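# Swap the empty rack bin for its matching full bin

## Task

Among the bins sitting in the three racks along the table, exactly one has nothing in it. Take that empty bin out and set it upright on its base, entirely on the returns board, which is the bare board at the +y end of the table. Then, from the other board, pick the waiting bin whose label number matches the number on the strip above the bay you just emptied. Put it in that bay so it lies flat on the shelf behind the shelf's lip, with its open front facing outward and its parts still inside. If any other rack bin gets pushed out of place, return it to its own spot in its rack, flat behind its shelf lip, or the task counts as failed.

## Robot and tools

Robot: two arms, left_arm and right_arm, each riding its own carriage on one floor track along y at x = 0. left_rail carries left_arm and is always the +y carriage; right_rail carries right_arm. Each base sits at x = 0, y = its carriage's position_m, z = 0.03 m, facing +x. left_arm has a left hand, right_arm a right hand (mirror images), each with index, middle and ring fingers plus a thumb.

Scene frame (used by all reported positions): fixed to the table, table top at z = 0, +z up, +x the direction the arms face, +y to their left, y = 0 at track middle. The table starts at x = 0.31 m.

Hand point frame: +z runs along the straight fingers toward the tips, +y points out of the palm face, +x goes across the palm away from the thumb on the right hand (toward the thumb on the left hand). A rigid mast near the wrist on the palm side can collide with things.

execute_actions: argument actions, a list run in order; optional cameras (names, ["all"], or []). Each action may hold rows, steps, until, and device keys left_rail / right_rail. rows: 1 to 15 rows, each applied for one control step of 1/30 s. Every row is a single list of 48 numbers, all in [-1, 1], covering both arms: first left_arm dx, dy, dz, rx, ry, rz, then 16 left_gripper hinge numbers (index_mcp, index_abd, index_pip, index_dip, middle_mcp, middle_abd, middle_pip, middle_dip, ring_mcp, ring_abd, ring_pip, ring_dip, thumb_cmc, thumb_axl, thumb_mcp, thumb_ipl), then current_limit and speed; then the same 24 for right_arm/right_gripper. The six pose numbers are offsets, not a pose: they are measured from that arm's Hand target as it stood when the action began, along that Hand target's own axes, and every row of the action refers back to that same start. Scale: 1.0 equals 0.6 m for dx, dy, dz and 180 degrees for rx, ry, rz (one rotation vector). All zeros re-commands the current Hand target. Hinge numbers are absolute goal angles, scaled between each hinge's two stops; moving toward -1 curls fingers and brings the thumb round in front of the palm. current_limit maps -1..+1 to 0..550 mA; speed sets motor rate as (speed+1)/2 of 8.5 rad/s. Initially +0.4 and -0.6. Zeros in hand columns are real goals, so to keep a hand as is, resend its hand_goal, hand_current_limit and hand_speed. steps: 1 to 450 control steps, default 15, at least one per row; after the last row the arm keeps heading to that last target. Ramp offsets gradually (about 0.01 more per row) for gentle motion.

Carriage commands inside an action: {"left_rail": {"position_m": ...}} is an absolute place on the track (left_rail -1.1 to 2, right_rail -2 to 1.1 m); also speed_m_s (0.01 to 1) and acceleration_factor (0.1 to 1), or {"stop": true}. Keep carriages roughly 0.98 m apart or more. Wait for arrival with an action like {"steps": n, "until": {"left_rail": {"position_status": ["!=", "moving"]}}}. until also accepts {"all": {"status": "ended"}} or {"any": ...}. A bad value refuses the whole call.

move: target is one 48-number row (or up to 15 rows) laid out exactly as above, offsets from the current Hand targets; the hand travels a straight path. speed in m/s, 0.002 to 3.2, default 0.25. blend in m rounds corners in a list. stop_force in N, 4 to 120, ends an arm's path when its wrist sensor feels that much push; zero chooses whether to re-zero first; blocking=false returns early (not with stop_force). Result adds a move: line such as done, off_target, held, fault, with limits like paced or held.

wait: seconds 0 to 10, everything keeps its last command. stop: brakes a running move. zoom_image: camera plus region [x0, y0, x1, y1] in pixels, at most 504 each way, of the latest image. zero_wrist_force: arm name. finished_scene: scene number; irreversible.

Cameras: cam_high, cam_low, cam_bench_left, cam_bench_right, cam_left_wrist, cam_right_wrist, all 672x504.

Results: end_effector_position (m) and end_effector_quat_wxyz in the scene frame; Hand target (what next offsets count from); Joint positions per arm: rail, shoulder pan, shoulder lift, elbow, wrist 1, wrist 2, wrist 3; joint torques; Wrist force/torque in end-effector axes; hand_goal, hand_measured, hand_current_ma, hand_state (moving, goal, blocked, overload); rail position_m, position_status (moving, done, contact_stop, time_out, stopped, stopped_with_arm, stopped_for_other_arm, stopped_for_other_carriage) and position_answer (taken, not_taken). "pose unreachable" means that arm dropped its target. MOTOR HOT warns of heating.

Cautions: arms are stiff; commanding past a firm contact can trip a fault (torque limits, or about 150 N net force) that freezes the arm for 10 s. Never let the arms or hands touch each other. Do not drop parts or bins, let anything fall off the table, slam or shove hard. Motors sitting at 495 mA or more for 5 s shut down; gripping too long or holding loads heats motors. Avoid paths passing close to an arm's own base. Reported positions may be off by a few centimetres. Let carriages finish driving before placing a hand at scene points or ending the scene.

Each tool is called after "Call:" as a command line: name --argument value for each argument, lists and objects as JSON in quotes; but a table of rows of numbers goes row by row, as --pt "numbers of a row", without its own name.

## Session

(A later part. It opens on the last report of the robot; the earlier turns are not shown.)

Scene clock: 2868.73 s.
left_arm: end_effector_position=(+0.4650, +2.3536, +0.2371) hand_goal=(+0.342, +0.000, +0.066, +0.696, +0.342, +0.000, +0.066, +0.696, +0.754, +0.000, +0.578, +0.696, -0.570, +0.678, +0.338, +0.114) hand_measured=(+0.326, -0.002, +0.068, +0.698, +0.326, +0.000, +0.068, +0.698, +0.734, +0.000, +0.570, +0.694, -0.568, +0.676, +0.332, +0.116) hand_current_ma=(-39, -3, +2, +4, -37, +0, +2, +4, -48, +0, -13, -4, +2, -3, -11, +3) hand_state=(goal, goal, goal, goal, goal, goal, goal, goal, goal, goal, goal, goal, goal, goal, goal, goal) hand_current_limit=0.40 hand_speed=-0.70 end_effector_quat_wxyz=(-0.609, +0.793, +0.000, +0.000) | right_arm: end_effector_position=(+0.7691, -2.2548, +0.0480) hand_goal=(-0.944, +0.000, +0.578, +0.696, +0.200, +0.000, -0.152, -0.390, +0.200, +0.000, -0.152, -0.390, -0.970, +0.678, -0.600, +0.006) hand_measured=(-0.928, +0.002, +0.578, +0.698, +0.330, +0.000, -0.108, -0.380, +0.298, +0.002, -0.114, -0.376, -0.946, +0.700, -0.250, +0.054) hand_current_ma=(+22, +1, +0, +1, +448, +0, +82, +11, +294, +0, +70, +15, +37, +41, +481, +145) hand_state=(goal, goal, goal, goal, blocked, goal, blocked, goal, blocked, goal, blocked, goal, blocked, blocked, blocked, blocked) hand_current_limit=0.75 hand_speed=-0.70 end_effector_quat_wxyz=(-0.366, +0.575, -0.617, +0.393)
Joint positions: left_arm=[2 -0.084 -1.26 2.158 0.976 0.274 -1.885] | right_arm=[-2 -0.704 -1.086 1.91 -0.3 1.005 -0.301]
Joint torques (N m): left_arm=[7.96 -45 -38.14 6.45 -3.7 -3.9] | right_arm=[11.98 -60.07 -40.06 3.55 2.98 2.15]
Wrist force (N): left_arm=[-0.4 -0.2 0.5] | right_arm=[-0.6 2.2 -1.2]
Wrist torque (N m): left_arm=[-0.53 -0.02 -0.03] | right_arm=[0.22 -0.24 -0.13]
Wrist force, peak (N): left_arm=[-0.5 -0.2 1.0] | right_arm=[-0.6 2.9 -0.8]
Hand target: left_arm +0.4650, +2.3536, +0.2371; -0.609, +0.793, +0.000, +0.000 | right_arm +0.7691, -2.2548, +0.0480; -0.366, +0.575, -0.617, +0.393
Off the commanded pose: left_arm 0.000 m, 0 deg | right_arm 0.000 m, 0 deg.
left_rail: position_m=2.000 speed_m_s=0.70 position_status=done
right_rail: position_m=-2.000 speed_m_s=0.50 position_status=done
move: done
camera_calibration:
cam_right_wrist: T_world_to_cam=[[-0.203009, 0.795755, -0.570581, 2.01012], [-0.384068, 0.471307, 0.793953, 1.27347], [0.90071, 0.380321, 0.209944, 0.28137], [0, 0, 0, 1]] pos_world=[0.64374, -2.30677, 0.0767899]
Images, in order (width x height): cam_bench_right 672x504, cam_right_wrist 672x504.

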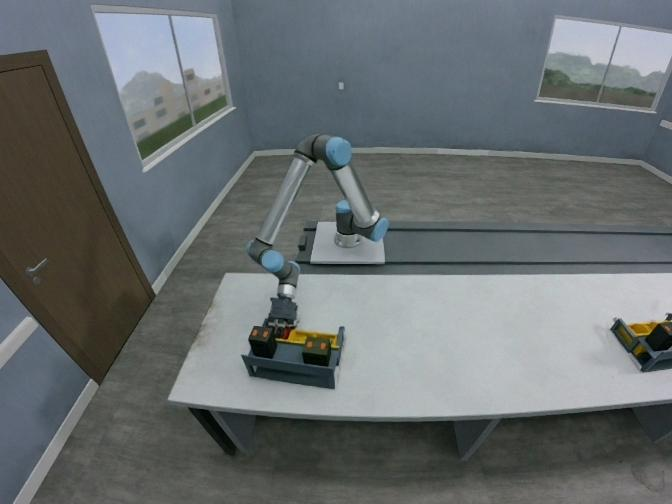

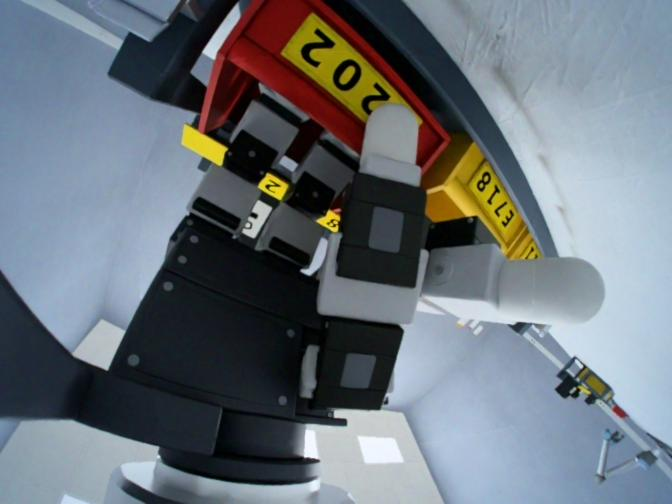

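Call:
move --target '[0,0,0,0,0,0,0.342,0,0.0657,0.696,0.342,0,0.0657,0.696,0.754,0,0.577,0.696,-0.571,0.677,0.337,0.1135,0.4,-0.7,0,0.0287,0.0134,0,0,0,-0.945,0,0.577,0.696,0.2,0,-0.153,-0.391,0.2,0,-0.153,-0.391,-0.971,0.677,-0.6,0.005,0.75,-0.7]' --speed 0.015 --stop_force 6 --cameras '["cam_right_wrist","cam_bench_right"]'

Call:
zoom_image --camera "cam_right_wrist" --region '[150, 0, 510, 300]'

Scene clock: 2885.17 s.
left_arm: end_effector_position=(+0.4650, +2.3536, +0.2371) hand_goal=(+0.342, +0.000, +0.066, +0.696, +0.342, +0.000, +0.066, +0.696, +0.754, +0.000, +0.578, +0.696, -0.570, +0.678, +0.338, +0.114) hand_measured=(+0.326, -0.002, +0.068, +0.698, +0.326, +0.000, +0.068, +0.698, +0.734, +0.000, +0.570, +0.694, -0.568, +0.676, +0.332, +0.116) hand_current_ma=(-39, -3, +2, +4, -37, +0, +2, +4, -48, +0, -13, -4, +2, -3, -11, +3) hand_state=(goal, goal, goal, goal, goal, goal, goal, goal, goal, goal, goal, goal, goal, goal, goal, goal) hand_current_limit=0.40 hand_speed=-0.70 end_effector_quat_wxyz=(-0.609, +0.793, +0.000, +0.000) | right_arm: end_effector_position=(+0.7691, -2.2547, +0.0395) hand_goal=(-0.944, +0.000, +0.578, +0.696, +0.200, +0.000, -0.152, -0.390, +0.200, +0.000, -0.152, -0.390, -0.970, +0.678, -0.600, +0.006) hand_measured=(-0.928, +0.002, +0.578, +0.698, +0.328, +0.000, -0.108, -0.384, +0.294, +0.002, -0.114, -0.384, -0.946, +0.700, -0.250, +0.054) hand_current_ma=(+22, +1, +0, +1, +443, +0, +82, +5, +281, +0, +70, +6, +37, +41, +481, +145) hand_state=(goal, goal, goal, goal, blocked, goal, blocked, goal, blocked, goal, blocked, goal, blocked, blocked, blocked, blocked) hand_current_limit=0.75 hand_speed=-0.70 end_effector_quat_wxyz=(-0.366, +0.575, -0.617, +0.393)
Joint positions: left_arm=[2 -0.084 -1.26 2.158 0.976 0.274 -1.885] | right_arm=[-2 -0.704 -1.075 1.913 -0.314 1.005 -0.301]
Joint torques (N m): left_arm=[8.31 -45.88 -37.66 6.43 -3.93 -3.84] | right_arm=[8.99 -81.65 -37.76 4.36 2.31 1]
Wrist force (N): left_arm=[-0.5 -0.4 0.6] | right_arm=[-0.2 0.4 -0.1]
Wrist torque (N m): left_arm=[-0.56 -0.02 -0.03] | right_arm=[0.20 -0.30 -0.24]
Wrist force, peak (N): left_arm=[-0.9 -0.2 0.9] | right_arm=[-2.3 -4.6 -6.4]
Hand target: left_arm +0.4650, +2.3536, +0.2371; -0.609, +0.793, +0.000, +0.000 | right_arm +0.7691, -2.2548, +0.0395; -0.366, +0.575, -0.617, +0.393 (not the last commanded pose)
Off the commanded pose: left_arm 0.000 m, 0 deg | right_arm 0.010 m, 0 deg.
left_rail: position_m=2.000 speed_m_s=0.70 position_status=done
right_rail: position_m=-2.000 speed_m_s=0.50 position_status=done
move: contact (right_arm)
camera_calibration:
cam_right_wrist: T_world_to_cam=[[-0.203009, 0.795755, -0.570581, 2.00527], [-0.384068, 0.471307, 0.793953, 1.28022], [0.90071, 0.380321, 0.209944, 0.283154], [0, 0, 0, 1]] pos_world=[0.64374, -2.30677, 0.0682899]
Images, in order (width x height): cam_bench_right 672x504, cam_right_wrist 672x504.

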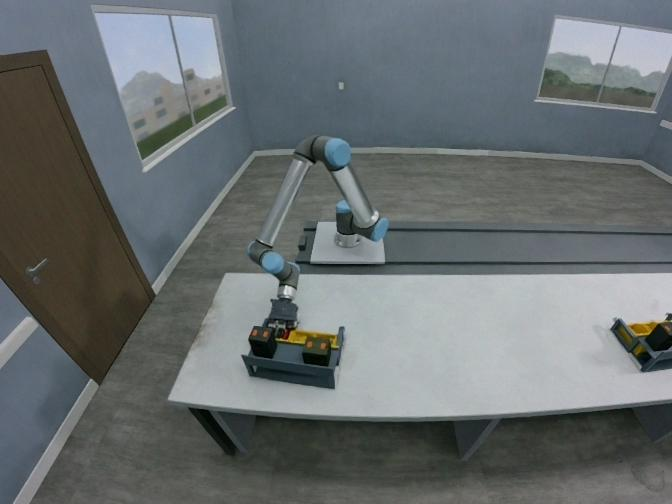

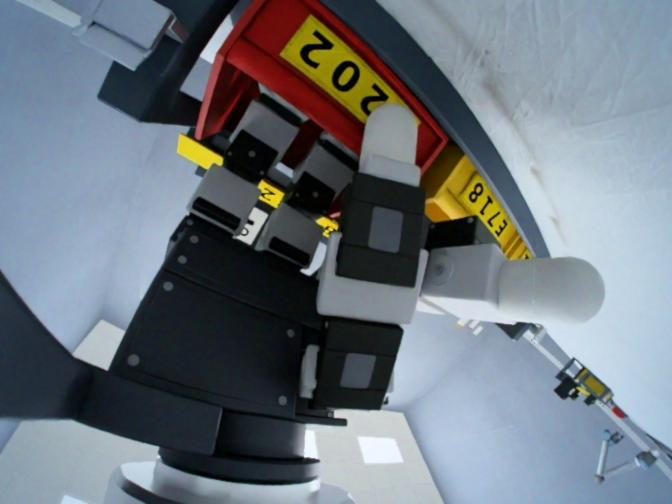

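Scaled by 1.400 from the camera's 672x504 image, which has a finer 960x720 frame.

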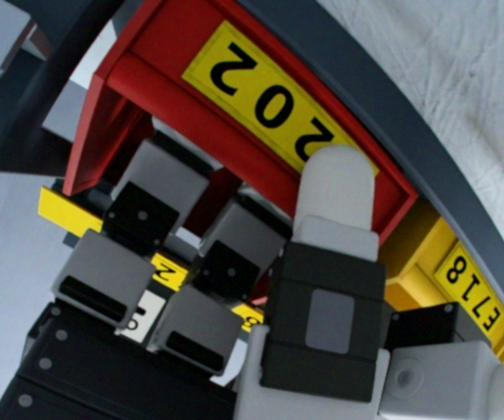

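Call:
execute_actions --actions '[{"rows":[[0,0,0,0,0,0,0.342,0,0.0657,0.696,0.342,0,0.0657,0.696,0.754,0,0.577,0.696,-0.571,0.677,0.337,0.1135,0.4,-0.7,0,0,0,0,0,0,-0.945,0,0.577,0.696,0.4,0,-0.153,-0.391,0.4,0,-0.153,-0.391,-0.971,0.677,-0.15,-0.1,0.2,-0.85]],"steps":40},{"rows":[[0,0,0,0,0,0,0.342,0,0.0657,0.696,0.342,0,0.0657,0.696,0.754,0,0.577,0.696,-0.571,0.677,0.337,0.1135,0.4,-0.7,0,0,0,0,0,0,-0.945,0,0.577,0.696,0.452,0,-0.153,-0.391,0.452,0,-0.153,-0.391,-0.971,0.677,0.056,-0.319,0.2,-0.8]],"steps":40}]' --cameras '["cam_right_wrist"]'

Call:
zoom_image --camera "cam_right_wrist" --region '[150, 0, 510, 300]'

Scene clock: 2911.57 s.
left_arm: end_effector_position=(+0.4650, +2.3536, +0.2371) hand_goal=(+0.342, +0.000, +0.066, +0.696, +0.342, +0.000, +0.066, +0.696, +0.754, +0.000, +0.578, +0.696, -0.570, +0.678, +0.338, +0.114) hand_measured=(+0.326, -0.002, +0.068, +0.698, +0.326, +0.000, +0.068, +0.698, +0.734, +0.000, +0.570, +0.694, -0.568, +0.676, +0.332, +0.116) hand_current_ma=(-39, -3, +2, +4, -37, +0, +2, +4, -48, +0, -13, -4, +2, -3, -11, +3) hand_state=(goal, goal, goal, goal, goal, goal, goal, goal, goal, goal, goal, goal, goal, goal, goal, goal) hand_current_limit=0.40 hand_speed=-0.70 end_effector_quat_wxyz=(-0.609, +0.793, +0.000, +0.000) | right_arm: end_effector_position=(+0.7691, -2.2548, +0.0395) hand_goal=(-0.944, +0.000, +0.578, +0.696, +0.452, +0.000, -0.152, -0.390, +0.452, +0.000, -0.152, -0.390, -0.970, +0.678, +0.056, -0.318) hand_measured=(-0.928, +0.002, +0.578, +0.698, +0.438, +0.000, -0.148, -0.388, +0.438, +0.002, -0.148, -0.386, -0.962, +0.682, +0.054, -0.314) hand_current_ma=(+22, +1, +0, +1, -18, +0, +2, +2, -16, +0, +2, +2, +7, +4, -2, +3) hand_state=(goal, goal, goal, goal, goal, goal, goal, goal, goal, goal, goal, goal, goal, goal, goal, goal) hand_current_limit=0.20 hand_speed=-0.80 end_effector_quat_wxyz=(-0.366, +0.575, -0.617, +0.393)
Joint positions: left_arm=[2 -0.084 -1.26 2.158 0.976 0.274 -1.885] | right_arm=[-2 -0.704 -1.075 1.913 -0.314 1.005 -0.301]
Joint torques (N m): left_arm=[7.24 -45.16 -37.62 6.49 -3.89 -3.79] | right_arm=[-6.57 -81.17 -32.35 2.42 -0.66 0.44]
Wrist force (N): left_arm=[-0.3 -0.1 0.6] | right_arm=[0.2 0.3 -0.6]
Wrist torque (N m): left_arm=[-0.51 -0.05 -0.02] | right_arm=[0.25 -0.14 -0.24]
Wrist force, peak (N): left_arm=[-0.7 -0.2 0.8] | right_arm=[-0.2 1.9 -1.0]
Hand target: left_arm +0.4650, +2.3536, +0.2371; -0.609, +0.793, +0.000, +0.000 | right_arm +0.7691, -2.2548, +0.0395; -0.366, +0.575, -0.617, +0.393
Off the commanded pose: left_arm 0.000 m, 0 deg | right_arm 0.000 m, 0 deg.
left_rail: position_m=2.000 speed_m_s=0.70 position_status=done
right_rail: position_m=-2.000 speed_m_s=0.50 position_status=done
camera_calibration:
cam_right_wrist: T_world_to_cam=[[-0.203001, 0.795745, -0.570596, 2.00525], [-0.384072, 0.471323, 0.793942, 1.28026], [0.900711, 0.380321, 0.209944, 0.283154], [0, 0, 0, 1]] pos_world=[0.64374, -2.30677, 0.0682898]
Images, in order (width x height): cam_right_wrist 672x504.

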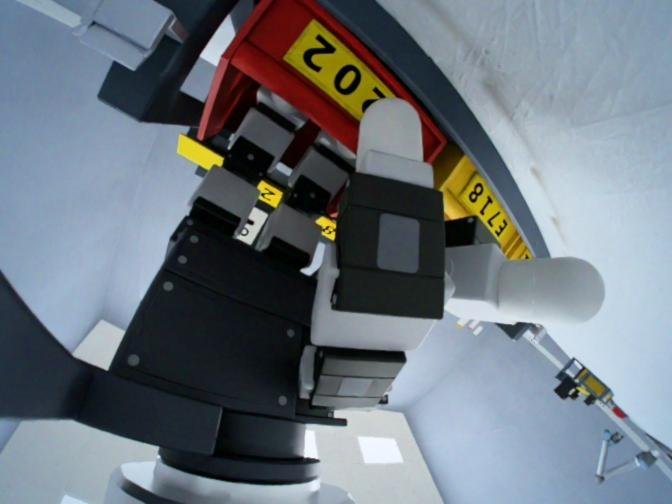

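Scaled by 1.400 from the camera's 672x504 image, which has a finer 960x720 frame.

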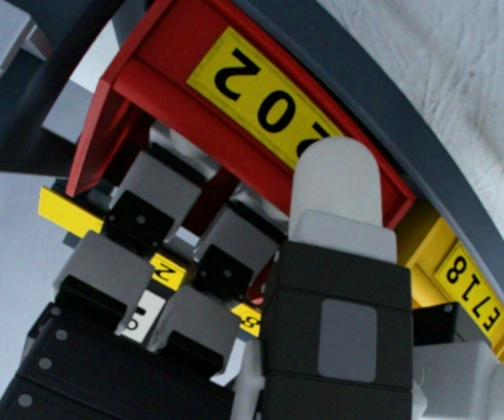

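Call:
move --target '[0,0,0,0,0,0,0.342,0,0.0657,0.696,0.342,0,0.0657,0.696,0.754,0,0.577,0.696,-0.571,0.677,0.337,0.1135,0.4,-0.7,0,-0.0755,-0.0352,0,0,0,-0.945,0,0.577,0.696,0.452,0,-0.153,-0.391,0.452,0,-0.153,-0.391,-0.971,0.677,0.056,-0.319,0.2,-0.8]' --speed 0.04 --stop_force 8 --cameras '["cam_right_wrist","cam_bench_right"]'

Call:
zoom_image --camera "cam_right_wrist" --region '[200, 0, 560, 300]'

Call:
zoom_image --camera "cam_bench_right" --region '[250, 270, 350, 370]'

Scene clock: 2923.63 s.
left_arm: end_effector_position=(+0.4650, +2.3536, +0.2371) hand_goal=(+0.342, +0.000, +0.066, +0.696, +0.342, +0.000, +0.066, +0.696, +0.754, +0.000, +0.578, +0.696, -0.570, +0.678, +0.338, +0.114) hand_measured=(+0.326, -0.002, +0.068, +0.698, +0.326, +0.000, +0.068, +0.698, +0.734, +0.000, +0.570, +0.694, -0.568, +0.676, +0.332, +0.116) hand_current_ma=(-39, -3, +2, +4, -37, +0, +2, +4, -48, +0, -13, -4, +2, -3, -11, +3) hand_state=(goal, goal, goal, goal, goal, goal, goal, goal, goal, goal, goal, goal, goal, goal, goal, goal) hand_current_limit=0.40 hand_speed=-0.70 end_effector_quat_wxyz=(-0.609, +0.793, +0.000, +0.000) | right_arm: end_effector_position=(+0.7692, -2.2548, +0.0895) hand_goal=(-0.944, +0.000, +0.578, +0.696, +0.452, +0.000, -0.152, -0.390, +0.452, +0.000, -0.152, -0.390, -0.970, +0.678, +0.056, -0.318) hand_measured=(-0.928, +0.002, +0.578, +0.698, +0.438, +0.000, -0.148, -0.388, +0.438, +0.002, -0.148, -0.386, -0.962, +0.682, +0.054, -0.314) hand_current_ma=(+22, +1, +0, +1, -18, +0, +2, +2, -16, +0, +2, +2, +7, +3, -2, +3) hand_state=(goal, goal, goal, goal, goal, goal, goal, goal, goal, goal, goal, goal, goal, goal, goal, goal) hand_current_limit=0.20 hand_speed=-0.80 end_effector_quat_wxyz=(-0.366, +0.575, -0.617, +0.393)
Joint positions: left_arm=[2 -0.084 -1.26 2.158 0.976 0.274 -1.885] | right_arm=[-2 -0.704 -1.137 1.892 -0.231 1.005 -0.301]
Joint torques (N m): left_arm=[7.46 -45.28 -37.24 6.34 -3.8 -3.68] | right_arm=[-1.27 -78.22 -40.75 4.47 -1.52 -0.91]
Wrist force (N): left_arm=[-0.6 -0.3 0.9] | right_arm=[0.2 0.6 -0.6]
Wrist torque (N m): left_arm=[-0.57 0.00 -0.04] | right_arm=[0.27 -0.15 -0.24]
Wrist force, peak (N): left_arm=[-0.6 -0.3 0.9] | right_arm=[0.5 0.8 -0.9]
Hand target: left_arm +0.4650, +2.3536, +0.2371; -0.609, +0.793, +0.000, +0.000 | right_arm +0.7692, -2.2548, +0.0895; -0.366, +0.575, -0.617, +0.393
Off the commanded pose: left_arm 0.000 m, 0 deg | right_arm 0.000 m, 0 deg.
left_rail: position_m=2.000 speed_m_s=0.70 position_status=done
right_rail: position_m=-2.000 speed_m_s=0.50 position_status=done
move: done
camera_calibration:
cam_right_wrist: T_world_to_cam=[[-0.203009, 0.795755, -0.570581, 2.0338], [-0.384068, 0.471307, 0.793953, 1.24052], [0.90071, 0.380321, 0.209944, 0.272657], [0, 0, 0, 1]] pos_world=[0.64374, -2.30677, 0.11829]
Images, in order (width x height): cam_bench_right 672x504, cam_right_wrist 672x504.

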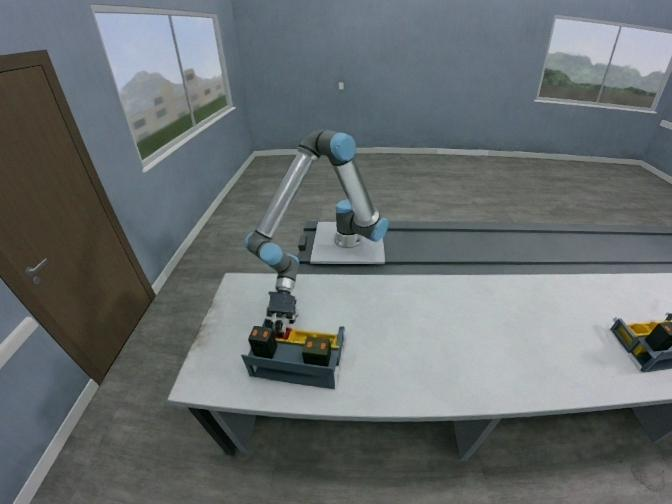

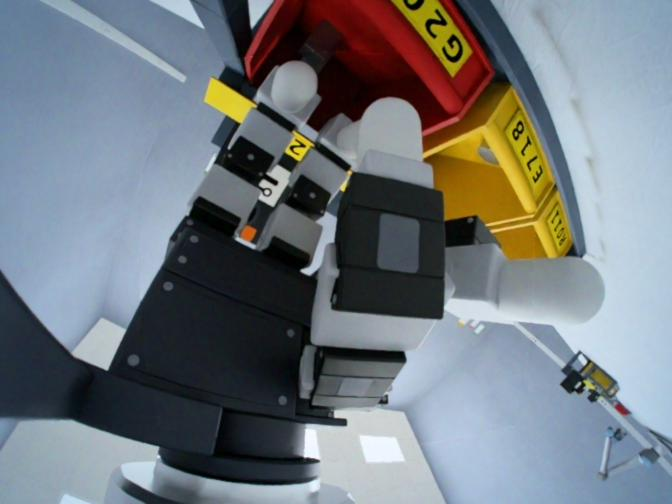

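Scaled by 1.400 from the camera's 672x504 image, which has a finer 960x720 frame.

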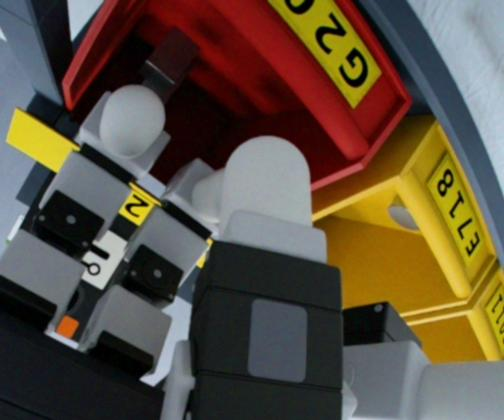

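Scaled by 5.040.

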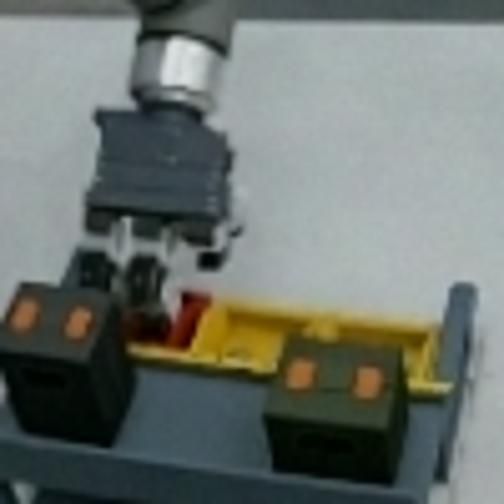

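Call:
move --pt "0 0 0 0 0 0 0.342 0 0.0657 0.696 0.342 0 0.0657 0.696 0.754 0 0.577 0.696 -0.571 0.677 0.337 0.1135 0.4 -0.7 0 -0.1208 -0.0563 0 0 0 -0.945 0 0.577 0.696 0.452 0 -0.153 -0.391 0.452 0 -0.153 -0.391 -0.971 0.677 0.056 -0.319 0.2 -0.8" --pt "0 0 0 0 0 0 0.342 0 0.0657 0.696 0.342 0 0.0657 0.696 0.754 0 0.577 0.696 -0.571 0.677 0.337 0.1135 0.4 -0.7 0.1518 -0.0266 -0.4295 0 0 0 0.754 0 0.577 0.696 0.754 0 0.577 0.696 0.754 0 0.577 0.696 -0.971 0.677 0.056 -0.319 0.2 -0.4" --speed 0.15 --blend '[0.03,0]'

Call:
execute_actions --actions '[{"rows":[[0,0,0,0,0,0,0.342,0,0.0657,0.696,0.342,0,0.0657,0.696,0.754,0,0.577,0.696,-0.571,0.677,0.337,0.1135,0.4,-0.7,0,0,0,0,0,0,0.754,0,0.577,0.696,0.754,0,0.577,0.696,0.754,0,0.577,0.696,0.714,0.677,0.225,0.168,0.2,-0.4]],"steps":45}]' --cameras '["cam_right_wrist","cam_bench_right"]'

Call:
zoom_image --camera "cam_right_wrist" --region '[320, 0, 570, 220]'

Call:
zoom_image --camera "cam_bench_right" --region '[250, 270, 350, 370]'

Scene clock: 2950.50 s.
left_arm: end_effector_position=(+0.4650, +2.3536, +0.2371) hand_goal=(+0.342, +0.000, +0.066, +0.696, +0.342, +0.000, +0.066, +0.696, +0.754, +0.000, +0.578, +0.696, -0.570, +0.678, +0.338, +0.114) hand_measured=(+0.326, -0.002, +0.068, +0.698, +0.326, +0.000, +0.068, +0.698, +0.734, +0.000, +0.570, +0.694, -0.568, +0.676, +0.332, +0.116) hand_current_ma=(-39, -3, +2, +4, -37, +0, +2, +4, -48, +0, -13, -4, +2, -3, -11, +3) hand_state=(goal, goal, goal, goal, goal, goal, goal, goal, goal, goal, goal, goal, goal, goal, goal, goal) hand_current_limit=0.40 hand_speed=-0.70 end_effector_quat_wxyz=(-0.609, +0.793, +0.000, +0.000) | right_arm: end_effector_position=(+0.5365, -2.3296, +0.2128) hand_goal=(+0.754, +0.000, +0.578, +0.696, +0.754, +0.000, +0.578, +0.696, +0.754, +0.000, +0.578, +0.696, -0.970, +0.678, +0.056, -0.318) hand_measured=(+0.734, +0.002, +0.578, +0.698, +0.734, +0.000, +0.572, +0.692, +0.736, +0.002, +0.570, +0.692, -0.962, +0.682, +0.054, -0.314) hand_current_ma=(-31, +1, +0, +1, -31, +0, -5, -2, -27, +0, -7, -2, +7, +3, -1, +3) hand_state=(blocked, goal, goal, goal, blocked, goal, goal, goal, goal, goal, goal, goal, goal, goal, goal, goal) hand_current_limit=0.20 hand_speed=-0.40 end_effector_quat_wxyz=(-0.366, +0.575, -0.617, +0.393)
Joint positions: left_arm=[2 -0.084 -1.26 2.158 0.976 0.274 -1.885] | right_arm=[-2 -1.139 -1.446 2.08 0.136 0.653 -0.656]
Joint torques (N m): left_arm=[8.59 -44.77 -37.86 6.39 -3.67 -3.74] | right_arm=[-8.86 -53.45 -28.95 5.75 -3.85 -1.51]
Wrist force (N): left_arm=[-0.5 -0.4 0.6] | right_arm=[0.1 0.4 0.0]
Wrist torque (N m): left_arm=[-0.55 -0.01 -0.03] | right_arm=[0.05 -0.18 -0.10]
Wrist force, peak (N): left_arm=[-0.8 -0.1 0.7] | right_arm=[0.7 0.8 -1.1]
Hand target: left_arm +0.4650, +2.3536, +0.2371; -0.609, +0.793, +0.000, +0.000 | right_arm +0.5365, -2.3296, +0.2128; -0.366, +0.575, -0.617, +0.393
Off the commanded pose: left_arm 0.000 m, 0 deg | right_arm 0.000 m, 0 deg.
left_rail: position_m=2.000 speed_m_s=0.70 position_status=done
right_rail: position_m=-2.000 speed_m_s=0.50 position_status=done
move: done

Scene clock: 2952.20 s.
left_arm: end_effector_position=(+0.4650, +2.3536, +0.2371) hand_goal=(+0.342, +0.000, +0.066, +0.696, +0.342, +0.000, +0.066, +0.696, +0.754, +0.000, +0.578, +0.696, -0.570, +0.678, +0.338, +0.114) hand_measured=(+0.326, -0.002, +0.068, +0.698, +0.326, +0.000, +0.068, +0.698, +0.734, +0.000, +0.570, +0.694, -0.568, +0.676, +0.332, +0.116) hand_current_ma=(-39, -3, +2, +4, -37, +0, +2, +4, -48, +0, -13, -4, +2, -3, -11, +3) hand_state=(goal, goal, goal, goal, goal, goal, goal, goal, goal, goal, goal, goal, goal, goal, goal, goal) hand_current_limit=0.40 hand_speed=-0.70 end_effector_quat_wxyz=(-0.609, +0.793, +0.000, +0.000) | right_arm: end_effector_position=(+0.5365, -2.3296, +0.2128) hand_goal=(+0.754, +0.000, +0.578, +0.696, +0.754, +0.000, +0.578, +0.696, +0.754, +0.000, +0.578, +0.696, +0.714, +0.678, +0.226, +0.168) hand_measured=(+0.734, +0.002, +0.578, +0.698, +0.734, +0.000, +0.572, +0.692, +0.736, +0.002, +0.570, +0.692, +0.696, +0.680, +0.220, +0.164) hand_current_ma=(-31, +1, +0, +1, -31, +0, -5, -2, -27, +0, -7, -2, -22, +2, -5, -3) hand_state=(blocked, goal, goal, goal, blocked, goal, goal, goal, goal, goal, goal, goal, goal, goal, goal, goal) hand_current_limit=0.20 hand_speed=-0.40 end_effector_quat_wxyz=(-0.366, +0.575, -0.617, +0.393)
Joint positions: left_arm=[2 -0.084 -1.26 2.158 0.976 0.274 -1.885] | right_arm=[-2 -1.139 -1.446 2.08 0.136 0.653 -0.656]
Joint torques (N m): left_arm=[8.03 -45.43 -37.83 6.37 -3.78 -3.55] | right_arm=[-9.38 -50.79 -33.15 5.72 -3.72 -1.3]
Wrist force (N): left_arm=[-0.8 -0.3 0.7] | right_arm=[0.5 0.5 0.0]
Wrist torque (N m): left_arm=[-0.55 0.02 -0.06] | right_arm=[0.07 -0.19 -0.13]
Wrist force, peak (N): left_arm=[-0.8 -0.3 0.7] | right_arm=[0.6 0.8 0.4]
Hand target: left_arm +0.4650, +2.3536, +0.2371; -0.609, +0.793, +0.000, +0.000 | right_arm +0.5365, -2.3296, +0.2128; -0.366, +0.575, -0.617, +0.393
Off the commanded pose: left_arm 0.000 m, 0 deg | right_arm 0.000 m, 0 deg.
left_rail: position_m=2.000 speed_m_s=0.70 position_status=done
right_rail: position_m=-2.000 speed_m_s=0.50 position_status=done
camera_calibration:
cam_right_wrist: T_world_to_cam=[[-0.203009, 0.795755, -0.570581, 2.11646], [-0.384068, 0.471307, 0.793953, 1.08855], [0.90071, 0.380321, 0.209944, 0.484724], [0, 0, 0, 1]] pos_world=[0.41114, -2.38157, 0.24159]
Images, in order (width x height): cam_bench_right 672x504, cam_right_wrist 672x504.

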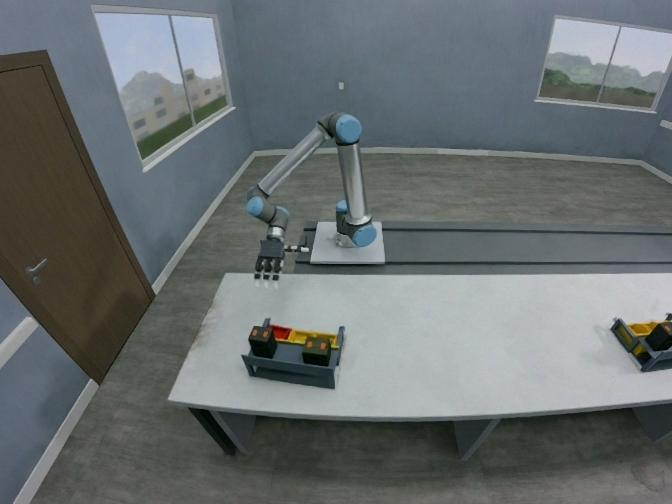

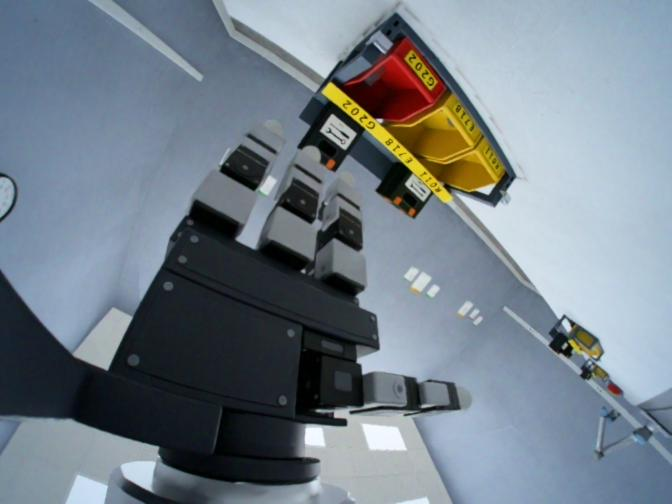

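Scaled by 2.016 from the camera's 672x504 image, which has a finer 960x720 frame.

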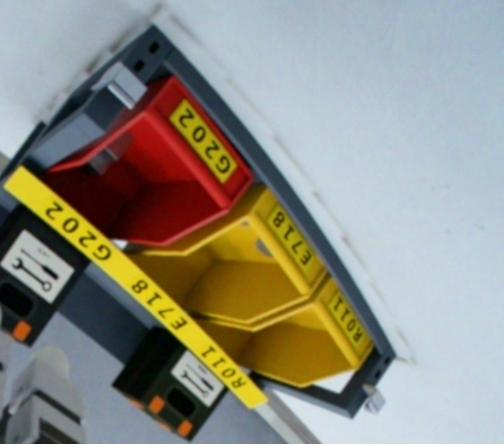

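Scaled by 5.040.

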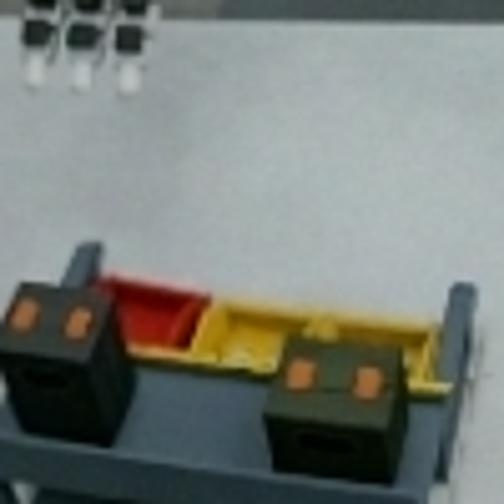

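Call:
zoom_image --camera "cam_right_wrist" --region '[370, 10, 500, 140]'

Call:
zoom_image --camera "cam_bench_right" --region '[262, 318, 312, 352]'

Scaled by 3.877 from the camera's 672x504 image, which has a finer 960x720 frame.

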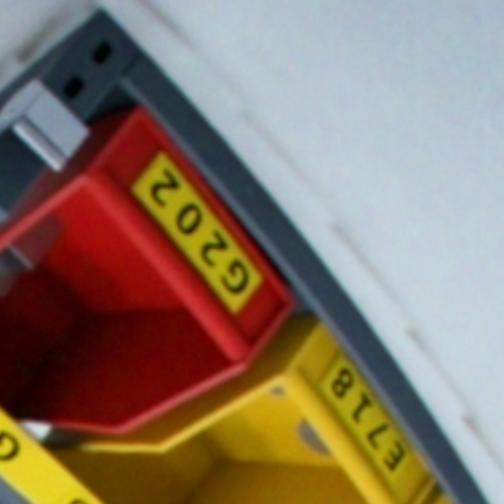

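Scaled by 10.080.

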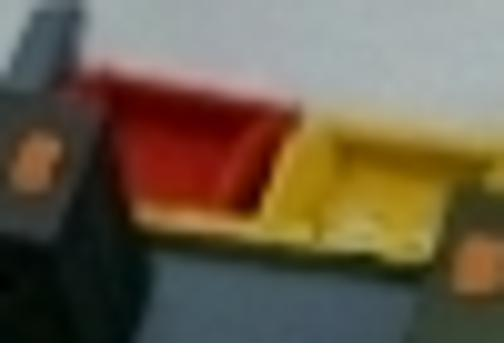

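Call:
move --target '[0,0,0,0,0,0,0.342,0,0.0657,0.696,0.342,0,0.0657,0.696,0.754,0,0.577,0.696,-0.571,0.677,0.337,0.1135,0.4,-0.7,0.1041,0.1756,0.1678,-0.1009,0.0724,0.4814,-0.479,0,-0.737,0.406,-0.479,0,-0.737,0.406,-0.479,0,-0.737,0.406,0.714,0.677,0.225,0.168,0.4,-0.2]' --speed 0.2 --cameras '["cam_right_wrist"]'

Call:
zoom_image --camera "cam_right_wrist" --region '[405, 60, 555, 210]'

Call:
zoom_image --camera "cam_right_wrist" --region '[400, 0, 672, 272]'

Scene clock: 3003.60 s.
left_arm: end_effector_position=(+0.4650, +2.3536, +0.2371) hand_goal=(+0.342, +0.000, +0.066, +0.696, +0.342, +0.000, +0.066, +0.696, +0.754, +0.000, +0.578, +0.696, -0.570, +0.678, +0.338, +0.114) hand_measured=(+0.326, -0.002, +0.068, +0.698, +0.326, +0.000, +0.068, +0.698, +0.734, +0.000, +0.570, +0.694, -0.568, +0.676, +0.332, +0.116) hand_current_ma=(-39, -3, +2, +4, -37, +0, +2, +4, -48, +0, -13, -4, +2, -3, -11, +3) hand_state=(goal, goal, goal, goal, goal, goal, goal, goal, goal, goal, goal, goal, goal, goal, goal, goal) hand_current_limit=0.40 hand_speed=-0.70 end_effector_quat_wxyz=(-0.609, +0.793, +0.000, +0.000) | right_arm: end_effector_position=(+0.5786, -2.3951, +0.0748) hand_goal=(-0.478, +0.000, -0.736, +0.406, -0.478, +0.000, -0.736, +0.406, -0.478, +0.000, -0.736, +0.406, +0.714, +0.678, +0.226, +0.168) hand_measured=(-0.468, +0.002, -0.732, +0.408, -0.466, +0.000, -0.734, +0.408, -0.468, +0.002, -0.732, +0.408, +0.712, +0.680, +0.220, +0.164) hand_current_ma=(+12, +1, +2, +1, +13, +0, +2, +1, +11, +0, +2, +1, -1, +2, -5, -3) hand_state=(goal, goal, goal, goal, goal, goal, goal, goal, goal, goal, goal, goal, goal, goal, goal, goal) hand_current_limit=0.40 hand_speed=-0.20 end_effector_quat_wxyz=(+0.383, +0.000, +0.924, +0.000)
Joint positions: left_arm=[2 -0.084 -1.26 2.158 0.976 0.274 -1.885] | right_arm=[-2 -1.177 -0.978 1.863 0.318 0.86 0.532]
Joint torques (N m): left_arm=[7.74 -45.76 -37.89 6.31 -3.9 -3.81] | right_arm=[-10.44 -62.12 -32.89 7.57 1.66 1.85]
Wrist force (N): left_arm=[-0.2 0.1 0.7] | right_arm=[0.1 1.4 -0.3]
Wrist torque (N m): left_arm=[-0.50 -0.05 -0.02] | right_arm=[0.36 -0.16 -0.15]
Wrist force, peak (N): left_arm=[-0.6 0.0 1.0] | right_arm=[0.3 1.8 0.1]
Hand target: left_arm +0.4650, +2.3536, +0.2371; -0.609, +0.793, +0.000, +0.000 | right_arm +0.5786, -2.3952, +0.0748; +0.383, +0.000, +0.924, +0.000
Off the commanded pose: left_arm 0.000 m, 0 deg | right_arm 0.000 m, 0 deg.
left_rail: position_m=2.000 speed_m_s=0.70 position_status=done
right_rail: position_m=-2.000 speed_m_s=0.50 position_status=done
move: done
camera_calibration:
cam_right_wrist: T_world_to_cam=[[0.556243, 0.626479, 0.546002, 1.17019], [-0.191364, -0.542807, 0.817766, -1.29703], [0.808686, -0.559362, -0.182047, -1.66743], [0, 0, 0, 1]] pos_world=[0.449319, -2.36983, 0.118189]
Images, in order (width x height): cam_right_wrist 672x504.

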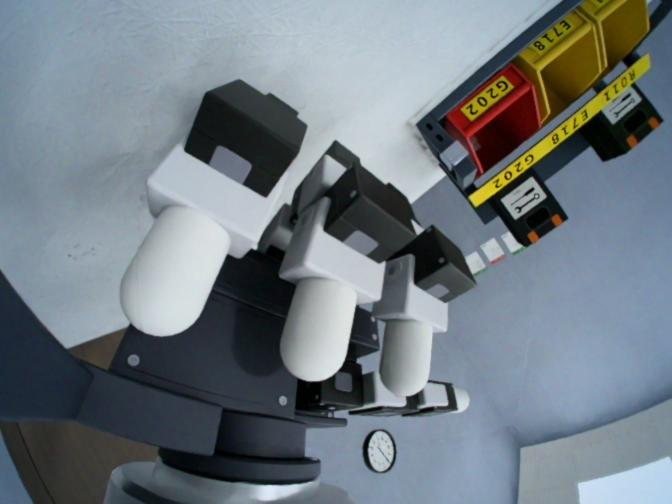

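Scaled by 3.360 from the camera's 672x504 image, which has a finer 960x720 frame.

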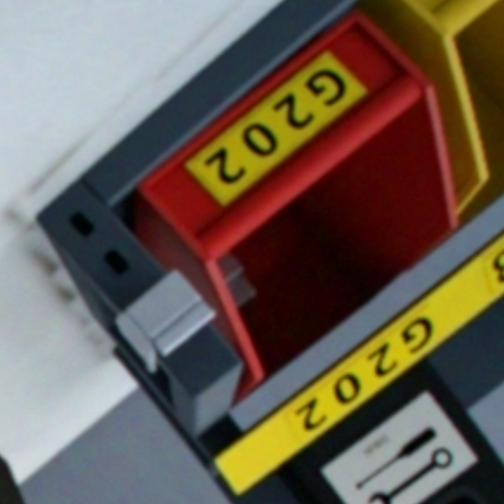

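Scaled by 1.853 from the camera's 672x504 image, which has a finer 960x720 frame.

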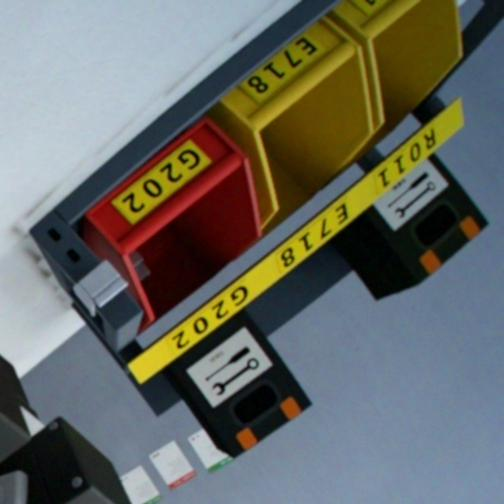

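Call:
move --target '[0,0,0,0,0,0,0.342,0,0.0657,0.696,0.342,0,0.0657,0.696,0.754,0,0.577,0.696,-0.571,0.677,0.337,0.1135,0.4,-0.7,-0.1128,0.1093,-0.2125,0.1009,-0.0724,-0.4814,-0.479,0,-0.737,0.406,-0.479,0,-0.737,0.406,-0.479,0,-0.737,0.406,0.714,0.677,0.225,0.168,0.4,-0.2]' --speed 0.3

Call:
execute_actions --actions '[{"rows":[[0,0,0,0,0,0,0.342,0,0.0657,0.696,0.342,0,0.0657,0.696,0.754,0,0.577,0.696,-0.571,0.677,0.337,0.1135,0.4,-0.7,0,0,0,0,0,0,0.754,0,0.577,0.696,0.754,0,0.577,0.696,0.754,0,0.577,0.696,0.714,0.677,0.225,0.168,0.4,-0.2]],"steps":25},{"rows":[[0,0,0,0,0,0,0.342,0,0.0657,0.696,0.342,0,0.0657,0.696,0.754,0,0.577,0.696,-0.571,0.677,0.337,0.1135,0.4,-0.7,0,0,0,0,0,0,0.754,0,0.577,0.696,0.452,0,-0.153,-0.391,0.452,0,-0.153,-0.391,-0.971,0.677,0.056,-0.319,0.4,-0.2]],"steps":35},{"rows":[[0,0,0,0,0,0,0.342,0,0.0657,0.696,0.342,0,0.0657,0.696,0.754,0,0.577,0.696,-0.571,0.677,0.337,0.1135,0.4,-0.7,0,0,0,0,0,0,-0.945,0,0.577,0.696,0.452,0,-0.153,-0.391,0.452,0,-0.153,-0.391,-0.971,0.677,0.056,-0.319,0.4,-0.2]],"steps":35}]'

Call:
move --pt "0 0 0 0 0 0 0.342 0 0.0657 0.696 0.342 0 0.0657 0.696 0.754 0 0.577 0.696 -0.571 0.677 0.337 0.1135 0.4 -0.7 -0.1518 -0.0942 0.3732 0 0 0 -0.945 0 0.577 0.696 0.452 0 -0.153 -0.391 0.452 0 -0.153 -0.391 -0.971 0.677 0.056 -0.319 0.4 -0.2" --speed 0.12 --cameras '["cam_right_wrist"]'

Call:
zoom_image --camera "cam_right_wrist" --region '[200, 0, 560, 300]'

Scene clock: 3072.77 s.
left_arm: end_effector_position=(+0.4650, +2.3536, +0.2371) hand_goal=(+0.342, +0.000, +0.066, +0.696, +0.342, +0.000, +0.066, +0.696, +0.754, +0.000, +0.578, +0.696, -0.570, +0.678, +0.338, +0.114) hand_measured=(+0.326, -0.002, +0.068, +0.698, +0.326, +0.000, +0.068, +0.698, +0.734, +0.000, +0.570, +0.694, -0.568, +0.676, +0.332, +0.116) hand_current_ma=(-39, -3, +2, +4, -37, +0, +2, +4, -48, +0, -13, -4, +2, -3, -11, +3) hand_state=(goal, goal, goal, goal, goal, goal, goal, goal, goal, goal, goal, goal, goal, goal, goal, goal) hand_current_limit=0.40 hand_speed=-0.70 end_effector_quat_wxyz=(-0.609, +0.793, +0.000, +0.000) | right_arm: end_effector_position=(+0.5364, -2.3295, +0.2128) hand_goal=(-0.478, +0.000, -0.736, +0.406, -0.478, +0.000, -0.736, +0.406, -0.478, +0.000, -0.736, +0.406, +0.714, +0.678, +0.226, +0.168) hand_measured=(-0.468, +0.002, -0.734, +0.408, -0.466, +0.000, -0.734, +0.408, -0.468, +0.002, -0.732, +0.408, +0.708, +0.680, +0.220, +0.164) hand_current_ma=(+12, +0, +2, +1, +13, +0, +1, +1, +11, +0, +2, +1, -4, +2, -5, -3) hand_state=(goal, goal, goal, goal, goal, goal, goal, goal, goal, goal, goal, goal, goal, goal, goal, goal) hand_current_limit=0.40 hand_speed=-0.20 end_effector_quat_wxyz=(-0.366, +0.575, -0.617, +0.393)
Joint positions: left_arm=[2 -0.084 -1.26 2.158 0.976 0.274 -1.885] | right_arm=[-2 -1.14 -1.446 2.08 0.136 0.653 -0.656]
Joint torques (N m): left_arm=[8.16 -44.64 -37.87 6.38 -3.79 -3.77] | right_arm=[-10.9 -53.32 -25.85 5.78 -4.13 -1.3]
Wrist force (N): left_arm=[-0.3 -0.1 0.4] | right_arm=[0.0 0.7 0.3]
Wrist torque (N m): left_arm=[-0.50 -0.05 -0.02] | right_arm=[0.31 -0.14 -0.16]
Wrist force, peak (N): left_arm=[-0.4 -0.4 1.1] | right_arm=[-0.1 1.7 -0.6]
Hand target: left_arm +0.4650, +2.3536, +0.2371; -0.609, +0.793, +0.000, +0.000 | right_arm +0.5364, -2.3295, +0.2128; -0.366, +0.575, -0.617, +0.393
Off the commanded pose: left_arm 0.000 m, 0 deg | right_arm 0.000 m, 0 deg.
left_rail: position_m=2.000 speed_m_s=0.70 position_status=done
right_rail: position_m=-2.000 speed_m_s=0.50 position_status=done
move: done

Scene clock: 3076.13 s.
left_arm: end_effector_position=(+0.4650, +2.3536, +0.2371) hand_goal=(+0.342, +0.000, +0.066, +0.696, +0.342, +0.000, +0.066, +0.696, +0.754, +0.000, +0.578, +0.696, -0.570, +0.678, +0.338, +0.114) hand_measured=(+0.326, -0.002, +0.068, +0.698, +0.326, +0.000, +0.068, +0.698, +0.734, +0.000, +0.570, +0.694, -0.568, +0.676, +0.332, +0.116) hand_current_ma=(-39, -3, +2, +4, -37, +0, +2, +4, -48, +0, -13, -4, +2, -3, -11, +3) hand_state=(goal, goal, goal, goal, goal, goal, goal, goal, goal, goal, goal, goal, goal, goal, goal, goal) hand_current_limit=0.40 hand_speed=-0.70 end_effector_quat_wxyz=(-0.609, +0.793, +0.000, +0.000) | right_arm: end_effector_position=(+0.5364, -2.3295, +0.2128) hand_goal=(-0.944, +0.000, +0.578, +0.696, +0.452, +0.000, -0.152, -0.390, +0.452, +0.000, -0.152, -0.390, -0.970, +0.678, +0.056, -0.318) hand_measured=(-0.928, +0.002, +0.578, +0.694, +0.448, +0.000, -0.148, -0.386, +0.448, +0.002, -0.148, -0.386, -0.962, +0.678, +0.058, -0.314) hand_current_ma=(+22, +0, +0, -1, -4, +0, +2, +2, -3, +0, +2, +2, +7, +0, +1, +3) hand_state=(goal, goal, goal, goal, goal, goal, goal, goal, goal, goal, goal, goal, goal, goal, goal, goal) hand_current_limit=0.40 hand_speed=-0.20 end_effector_quat_wxyz=(-0.366, +0.575, -0.617, +0.393)
Joint positions: left_arm=[2 -0.084 -1.26 2.158 0.976 0.274 -1.885] | right_arm=[-2 -1.14 -1.446 2.08 0.136 0.653 -0.656]
Joint torques (N m): left_arm=[7.57 -45.21 -38 6.42 -3.98 -3.72] | right_arm=[-7.93 -43.77 -30.27 4.56 1.02 -1.37]
Wrist force (N): left_arm=[0.1 0.1 0.4] | right_arm=[0.5 0.5 -0.2]
Wrist torque (N m): left_arm=[-0.47 -0.09 0.01] | right_arm=[0.24 -0.22 -0.06]
Wrist force, peak (N): left_arm=[-0.4 -0.7 0.8] | right_arm=[0.4 1.1 0.3]
Hand target: left_arm +0.4650, +2.3536, +0.2371; -0.609, +0.793, +0.000, +0.000 | right_arm +0.5364, -2.3295, +0.2128; -0.366, +0.575, -0.617, +0.393
Off the commanded pose: left_arm 0.000 m, 0 deg | right_arm 0.000 m, 0 deg.
left_rail: position_m=2.000 speed_m_s=0.70 position_status=done
right_rail: position_m=-2.000 speed_m_s=0.50 position_status=done

Scene clock: 3078.70 s.
left_arm: end_effector_position=(+0.4650, +2.3536, +0.2371) hand_goal=(+0.342, +0.000, +0.066, +0.696, +0.342, +0.000, +0.066, +0.696, +0.754, +0.000, +0.578, +0.696, -0.570, +0.678, +0.338, +0.114) hand_measured=(+0.326, -0.002, +0.068, +0.698, +0.326, +0.000, +0.068, +0.698, +0.734, +0.000, +0.570, +0.694, -0.568, +0.676, +0.332, +0.116) hand_current_ma=(-39, -3, +2, +4, -37, +0, +2, +4, -48, +0, -13, -4, +2, -3, -11, +3) hand_state=(goal, goal, goal, goal, goal, goal, goal, goal, goal, goal, goal, goal, goal, goal, goal, goal) hand_current_limit=0.40 hand_speed=-0.70 end_effector_quat_wxyz=(-0.609, +0.793, +0.000, +0.000) | right_arm: end_effector_position=(+0.7690, -2.2547, +0.1694) hand_goal=(-0.944, +0.000, +0.578, +0.696, +0.452, +0.000, -0.152, -0.390, +0.452, +0.000, -0.152, -0.390, -0.970, +0.678, +0.056, -0.318) hand_measured=(-0.928, +0.002, +0.578, +0.694, +0.448, +0.000, -0.150, -0.386, +0.448, +0.002, -0.148, -0.386, -0.962, +0.678, +0.058, -0.314) hand_current_ma=(+22, +0, +0, -1, -4, +0, +2, +2, -3, +0, +2, +2, +7, +0, +1, +3) hand_state=(goal, goal, goal, goal, goal, goal, goal, goal, goal, goal, goal, goal, goal, goal, goal, goal) hand_current_limit=0.40 hand_speed=-0.20 end_effector_quat_wxyz=(-0.366, +0.575, -0.617, +0.393)
Joint positions: left_arm=[2 -0.084 -1.26 2.158 0.976 0.274 -1.885] | right_arm=[-2 -0.704 -1.223 1.844 -0.096 1.005 -0.301]
Joint torques (N m): left_arm=[8.15 -44.5 -37.84 6.5 -3.96 -3.61] | right_arm=[13.71 -51.25 -44.1 -3 2.83 2.04]
Wrist force (N): left_arm=[-0.4 -0.2 0.7] | right_arm=[0.7 0.4 -0.4]
Wrist torque (N m): left_arm=[-0.54 -0.02 -0.03] | right_arm=[0.25 -0.22 -0.17]
Wrist force, peak (N): left_arm=[-0.4 -0.6 0.9] | right_arm=[0.6 0.9 -0.8]
Hand target: left_arm +0.4650, +2.3536, +0.2371; -0.609, +0.793, +0.000, +0.000 | right_arm +0.7691, -2.2547, +0.1694; -0.366, +0.575, -0.617, +0.393
Off the commanded pose: left_arm 0.000 m, 0 deg | right_arm 0.000 m, 0 deg.
left_rail: position_m=2.000 speed_m_s=0.70 position_status=done
right_rail: position_m=-2.000 speed_m_s=0.50 position_status=done
move: done
camera_calibration:
cam_right_wrist: T_world_to_cam=[[-0.20295, 0.795767, -0.570584, 2.07936], [-0.384143, 0.471293, 0.793925, 1.17707], [0.900692, 0.380313, 0.21004, 0.255947], [0, 0, 0, 1]] pos_world=[0.64364, -2.30677, 0.198189]
Images, in order (width x height): cam_right_wrist 672x504.

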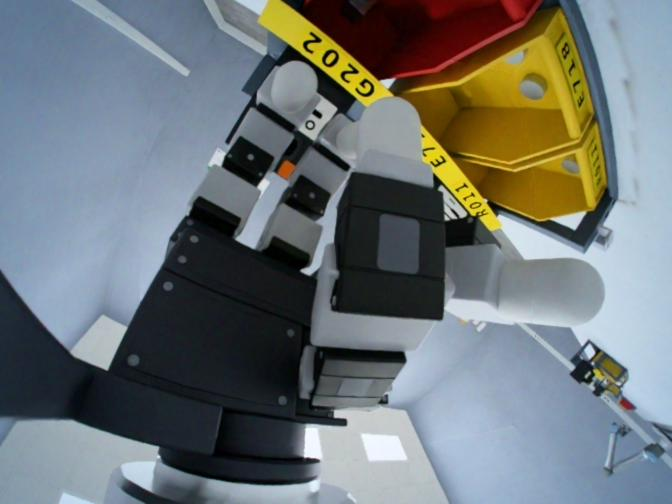

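Scaled by 1.400 from the camera's 672x504 image, which has a finer 960x720 frame.

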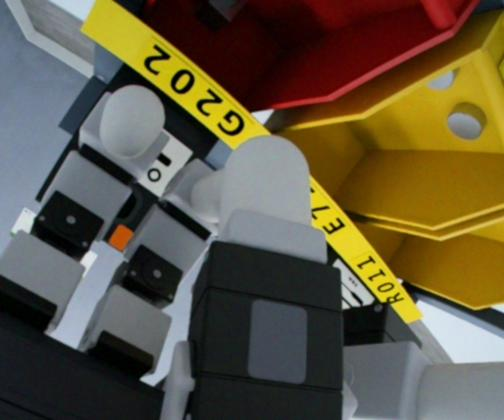

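Call:
move --target '[0,0,0,0,0,0,0.342,0,0.0657,0.696,0.342,0,0.0657,0.696,0.754,0,0.577,0.696,-0.571,0.677,0.337,0.1135,0.4,-0.7,0,0.1964,0.0916,0,0,0,-0.945,0,0.577,0.696,0.452,0,-0.153,-0.391,0.452,0,-0.153,-0.391,-0.971,0.677,0.056,-0.319,0.4,-0.2]' --speed 0.06 --stop_force 8

Call:
execute_actions --actions '[{"rows":[[0,0,0,0,0,0,0.342,0,0.0657,0.696,0.342,0,0.0657,0.696,0.754,0,0.577,0.696,-0.571,0.677,0.337,0.1135,0.4,-0.7,0,0,0,0,0,0,-0.945,0,0.577,0.696,0.4,0,-0.153,-0.391,0.4,0,-0.153,-0.391,-0.971,0.677,-0.15,-0.15,0.3,-0.7]],"steps":30},{"rows":[[0,0,0,0,0,0,0.342,0,0.0657,0.696,0.342,0,0.0657,0.696,0.754,0,0.577,0.696,-0.571,0.677,0.337,0.1135,0.4,-0.7,0,0,0,0,0,0,-0.945,0,0.577,0.696,0.2,0,-0.153,-0.391,0.2,0,-0.153,-0.391,-0.971,0.677,-0.6,0.005,0.7,-0.7]],"steps":50}]' --cameras '["cam_right_wrist"]'

Call:
zoom_image --camera "cam_right_wrist" --region '[150, 0, 510, 300]'

Scene clock: 3095.63 s.
left_arm: end_effector_position=(+0.4650, +2.3536, +0.2371) hand_goal=(+0.342, +0.000, +0.066, +0.696, +0.342, +0.000, +0.066, +0.696, +0.754, +0.000, +0.578, +0.696, -0.570, +0.678, +0.338, +0.114) hand_measured=(+0.326, -0.002, +0.068, +0.698, +0.326, +0.000, +0.068, +0.698, +0.734, +0.000, +0.570, +0.694, -0.568, +0.676, +0.332, +0.116) hand_current_ma=(-39, -3, +2, +4, -37, +0, +2, +4, -48, +0, -13, -4, +2, -3, -11, +3) hand_state=(goal, goal, goal, goal, goal, goal, goal, goal, goal, goal, goal, goal, goal, goal, goal, goal) hand_current_limit=0.40 hand_speed=-0.70 end_effector_quat_wxyz=(-0.609, +0.793, +0.000, +0.000) | right_arm: end_effector_position=(+0.7691, -2.2547, +0.0393) hand_goal=(-0.944, +0.000, +0.578, +0.696, +0.452, +0.000, -0.152, -0.390, +0.452, +0.000, -0.152, -0.390, -0.970, +0.678, +0.056, -0.318) hand_measured=(-0.928, +0.002, +0.578, +0.694, +0.448, +0.000, -0.150, -0.386, +0.448, +0.002, -0.148, -0.386, -0.962, +0.678, +0.058, -0.314) hand_current_ma=(+22, +0, +0, -1, -4, +0, +2, +2, -3, +0, +2, +2, +6, +0, +1, +3) hand_state=(goal, goal, goal, goal, goal, goal, goal, goal, goal, goal, goal, goal, goal, goal, goal, goal) hand_current_limit=0.40 hand_speed=-0.20 end_effector_quat_wxyz=(-0.366, +0.575, -0.617, +0.393)
Joint positions: left_arm=[2 -0.084 -1.26 2.158 0.976 0.274 -1.885] | right_arm=[-2 -0.704 -1.075 1.914 -0.314 1.005 -0.301]
Joint torques (N m): left_arm=[8.21 -45.37 -37.69 6.42 -3.83 -3.69] | right_arm=[9.74 -58.59 -20.86 -2.84 1.12 2]
Wrist force (N): left_arm=[-0.4 -0.2 0.5] | right_arm=[0.1 0.8 -0.5]
Wrist torque (N m): left_arm=[-0.53 -0.03 -0.02] | right_arm=[0.30 -0.12 -0.24]
Wrist force, peak (N): left_arm=[-0.6 -0.1 0.9] | right_arm=[0.9 0.8 -0.7]
Hand target: left_arm +0.4650, +2.3536, +0.2371; -0.609, +0.793, +0.000, +0.000 | right_arm +0.7691, -2.2547, +0.0393; -0.366, +0.575, -0.617, +0.393
Off the commanded pose: left_arm 0.000 m, 0 deg | right_arm 0.000 m, 0 deg.
left_rail: position_m=2.000 speed_m_s=0.70 position_status=done
right_rail: position_m=-2.000 speed_m_s=0.50 position_status=done
move: done

Scene clock: 3098.50 s.
left_arm: end_effector_position=(+0.4650, +2.3536, +0.2371) hand_goal=(+0.342, +0.000, +0.066, +0.696, +0.342, +0.000, +0.066, +0.696, +0.754, +0.000, +0.578, +0.696, -0.570, +0.678, +0.338, +0.114) hand_measured=(+0.326, -0.002, +0.068, +0.698, +0.326, +0.000, +0.068, +0.698, +0.734, +0.000, +0.570, +0.694, -0.568, +0.676, +0.332, +0.116) hand_current_ma=(-39, -3, +2, +4, -37, +0, +2, +4, -48, +0, -13, -4, +2, -3, -11, +3) hand_state=(goal, goal, goal, goal, goal, goal, goal, goal, goal, goal, goal, goal, goal, goal, goal, goal) hand_current_limit=0.40 hand_speed=-0.70 end_effector_quat_wxyz=(-0.609, +0.793, +0.000, +0.000) | right_arm: end_effector_position=(+0.7691, -2.2547, +0.0393) hand_goal=(-0.944, +0.000, +0.578, +0.696, +0.200, +0.000, -0.152, -0.390, +0.200, +0.000, -0.152, -0.390, -0.970, +0.678, -0.600, +0.006) hand_measured=(-0.928, +0.002, +0.578, +0.694, +0.322, +0.000, -0.124, -0.384, +0.282, +0.002, -0.126, -0.382, -0.956, +0.688, -0.204, +0.020) hand_current_ma=(+22, +0, +0, -1, +412, +0, +44, +4, +231, +0, +37, +6, +17, +12, +468, +26) hand_state=(goal, goal, goal, goal, blocked, goal, blocked, goal, blocked, goal, blocked, goal, goal, goal, blocked, goal) hand_current_limit=0.70 hand_speed=-0.70 end_effector_quat_wxyz=(-0.366, +0.575, -0.617, +0.393)
Joint positions: left_arm=[2 -0.084 -1.26 2.158 0.976 0.274 -1.885] | right_arm=[-2 -0.704 -1.075 1.914 -0.314 1.005 -0.301]
Joint torques (N m): left_arm=[7.33 -44.77 -37.04 6.3 -3.95 -3.58] | right_arm=[8.36 -65.16 -30.46 0.32 2.7 2]
Wrist force (N): left_arm=[-0.2 -0.1 0.4] | right_arm=[-0.3 -2.8 -0.2]
Wrist torque (N m): left_arm=[-0.50 -0.07 -0.01] | right_arm=[0.17 -0.23 -0.34]
Wrist force, peak (N): left_arm=[-0.4 -0.3 0.9] | right_arm=[-0.4 -3.0 -0.3]
Hand target: left_arm +0.4650, +2.3536, +0.2371; -0.609, +0.793, +0.000, +0.000 | right_arm +0.7691, -2.2547, +0.0393; -0.366, +0.575, -0.617, +0.393
Off the commanded pose: left_arm 0.000 m, 0 deg | right_arm 0.000 m, 0 deg.
left_rail: position_m=2.000 speed_m_s=0.70 position_status=done
right_rail: position_m=-2.000 speed_m_s=0.50 position_status=done
camera_calibration:
cam_right_wrist: T_world_to_cam=[[-0.203009, 0.795755, -0.570581, 2.00516], [-0.384068, 0.471307, 0.793953, 1.28038], [0.90071, 0.380321, 0.209944, 0.283196], [0, 0, 0, 1]] pos_world=[0.64374, -2.30677, 0.0680899]
Images, in order (width x height): cam_right_wrist 672x504.

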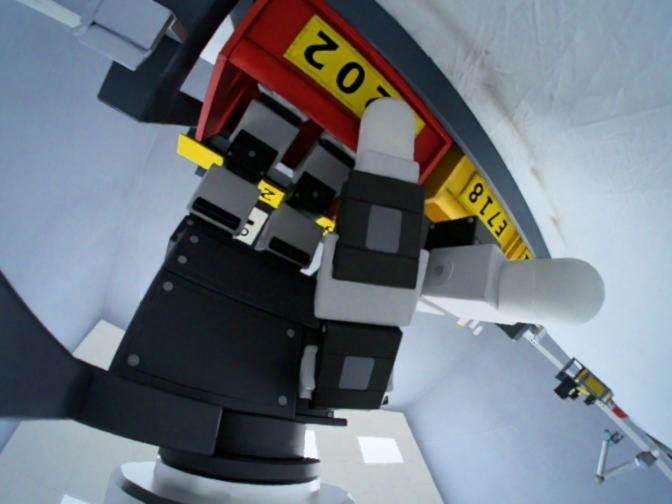

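Scaled by 1.400 from the camera's 672x504 image, which has a finer 960x720 frame.

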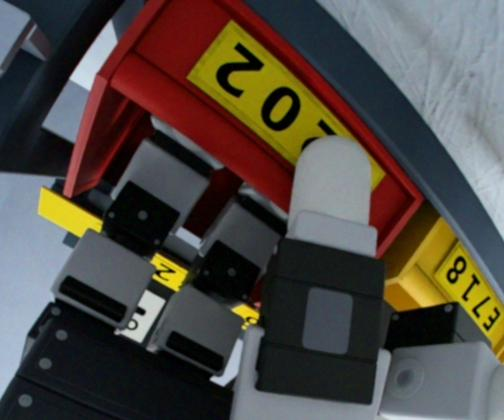

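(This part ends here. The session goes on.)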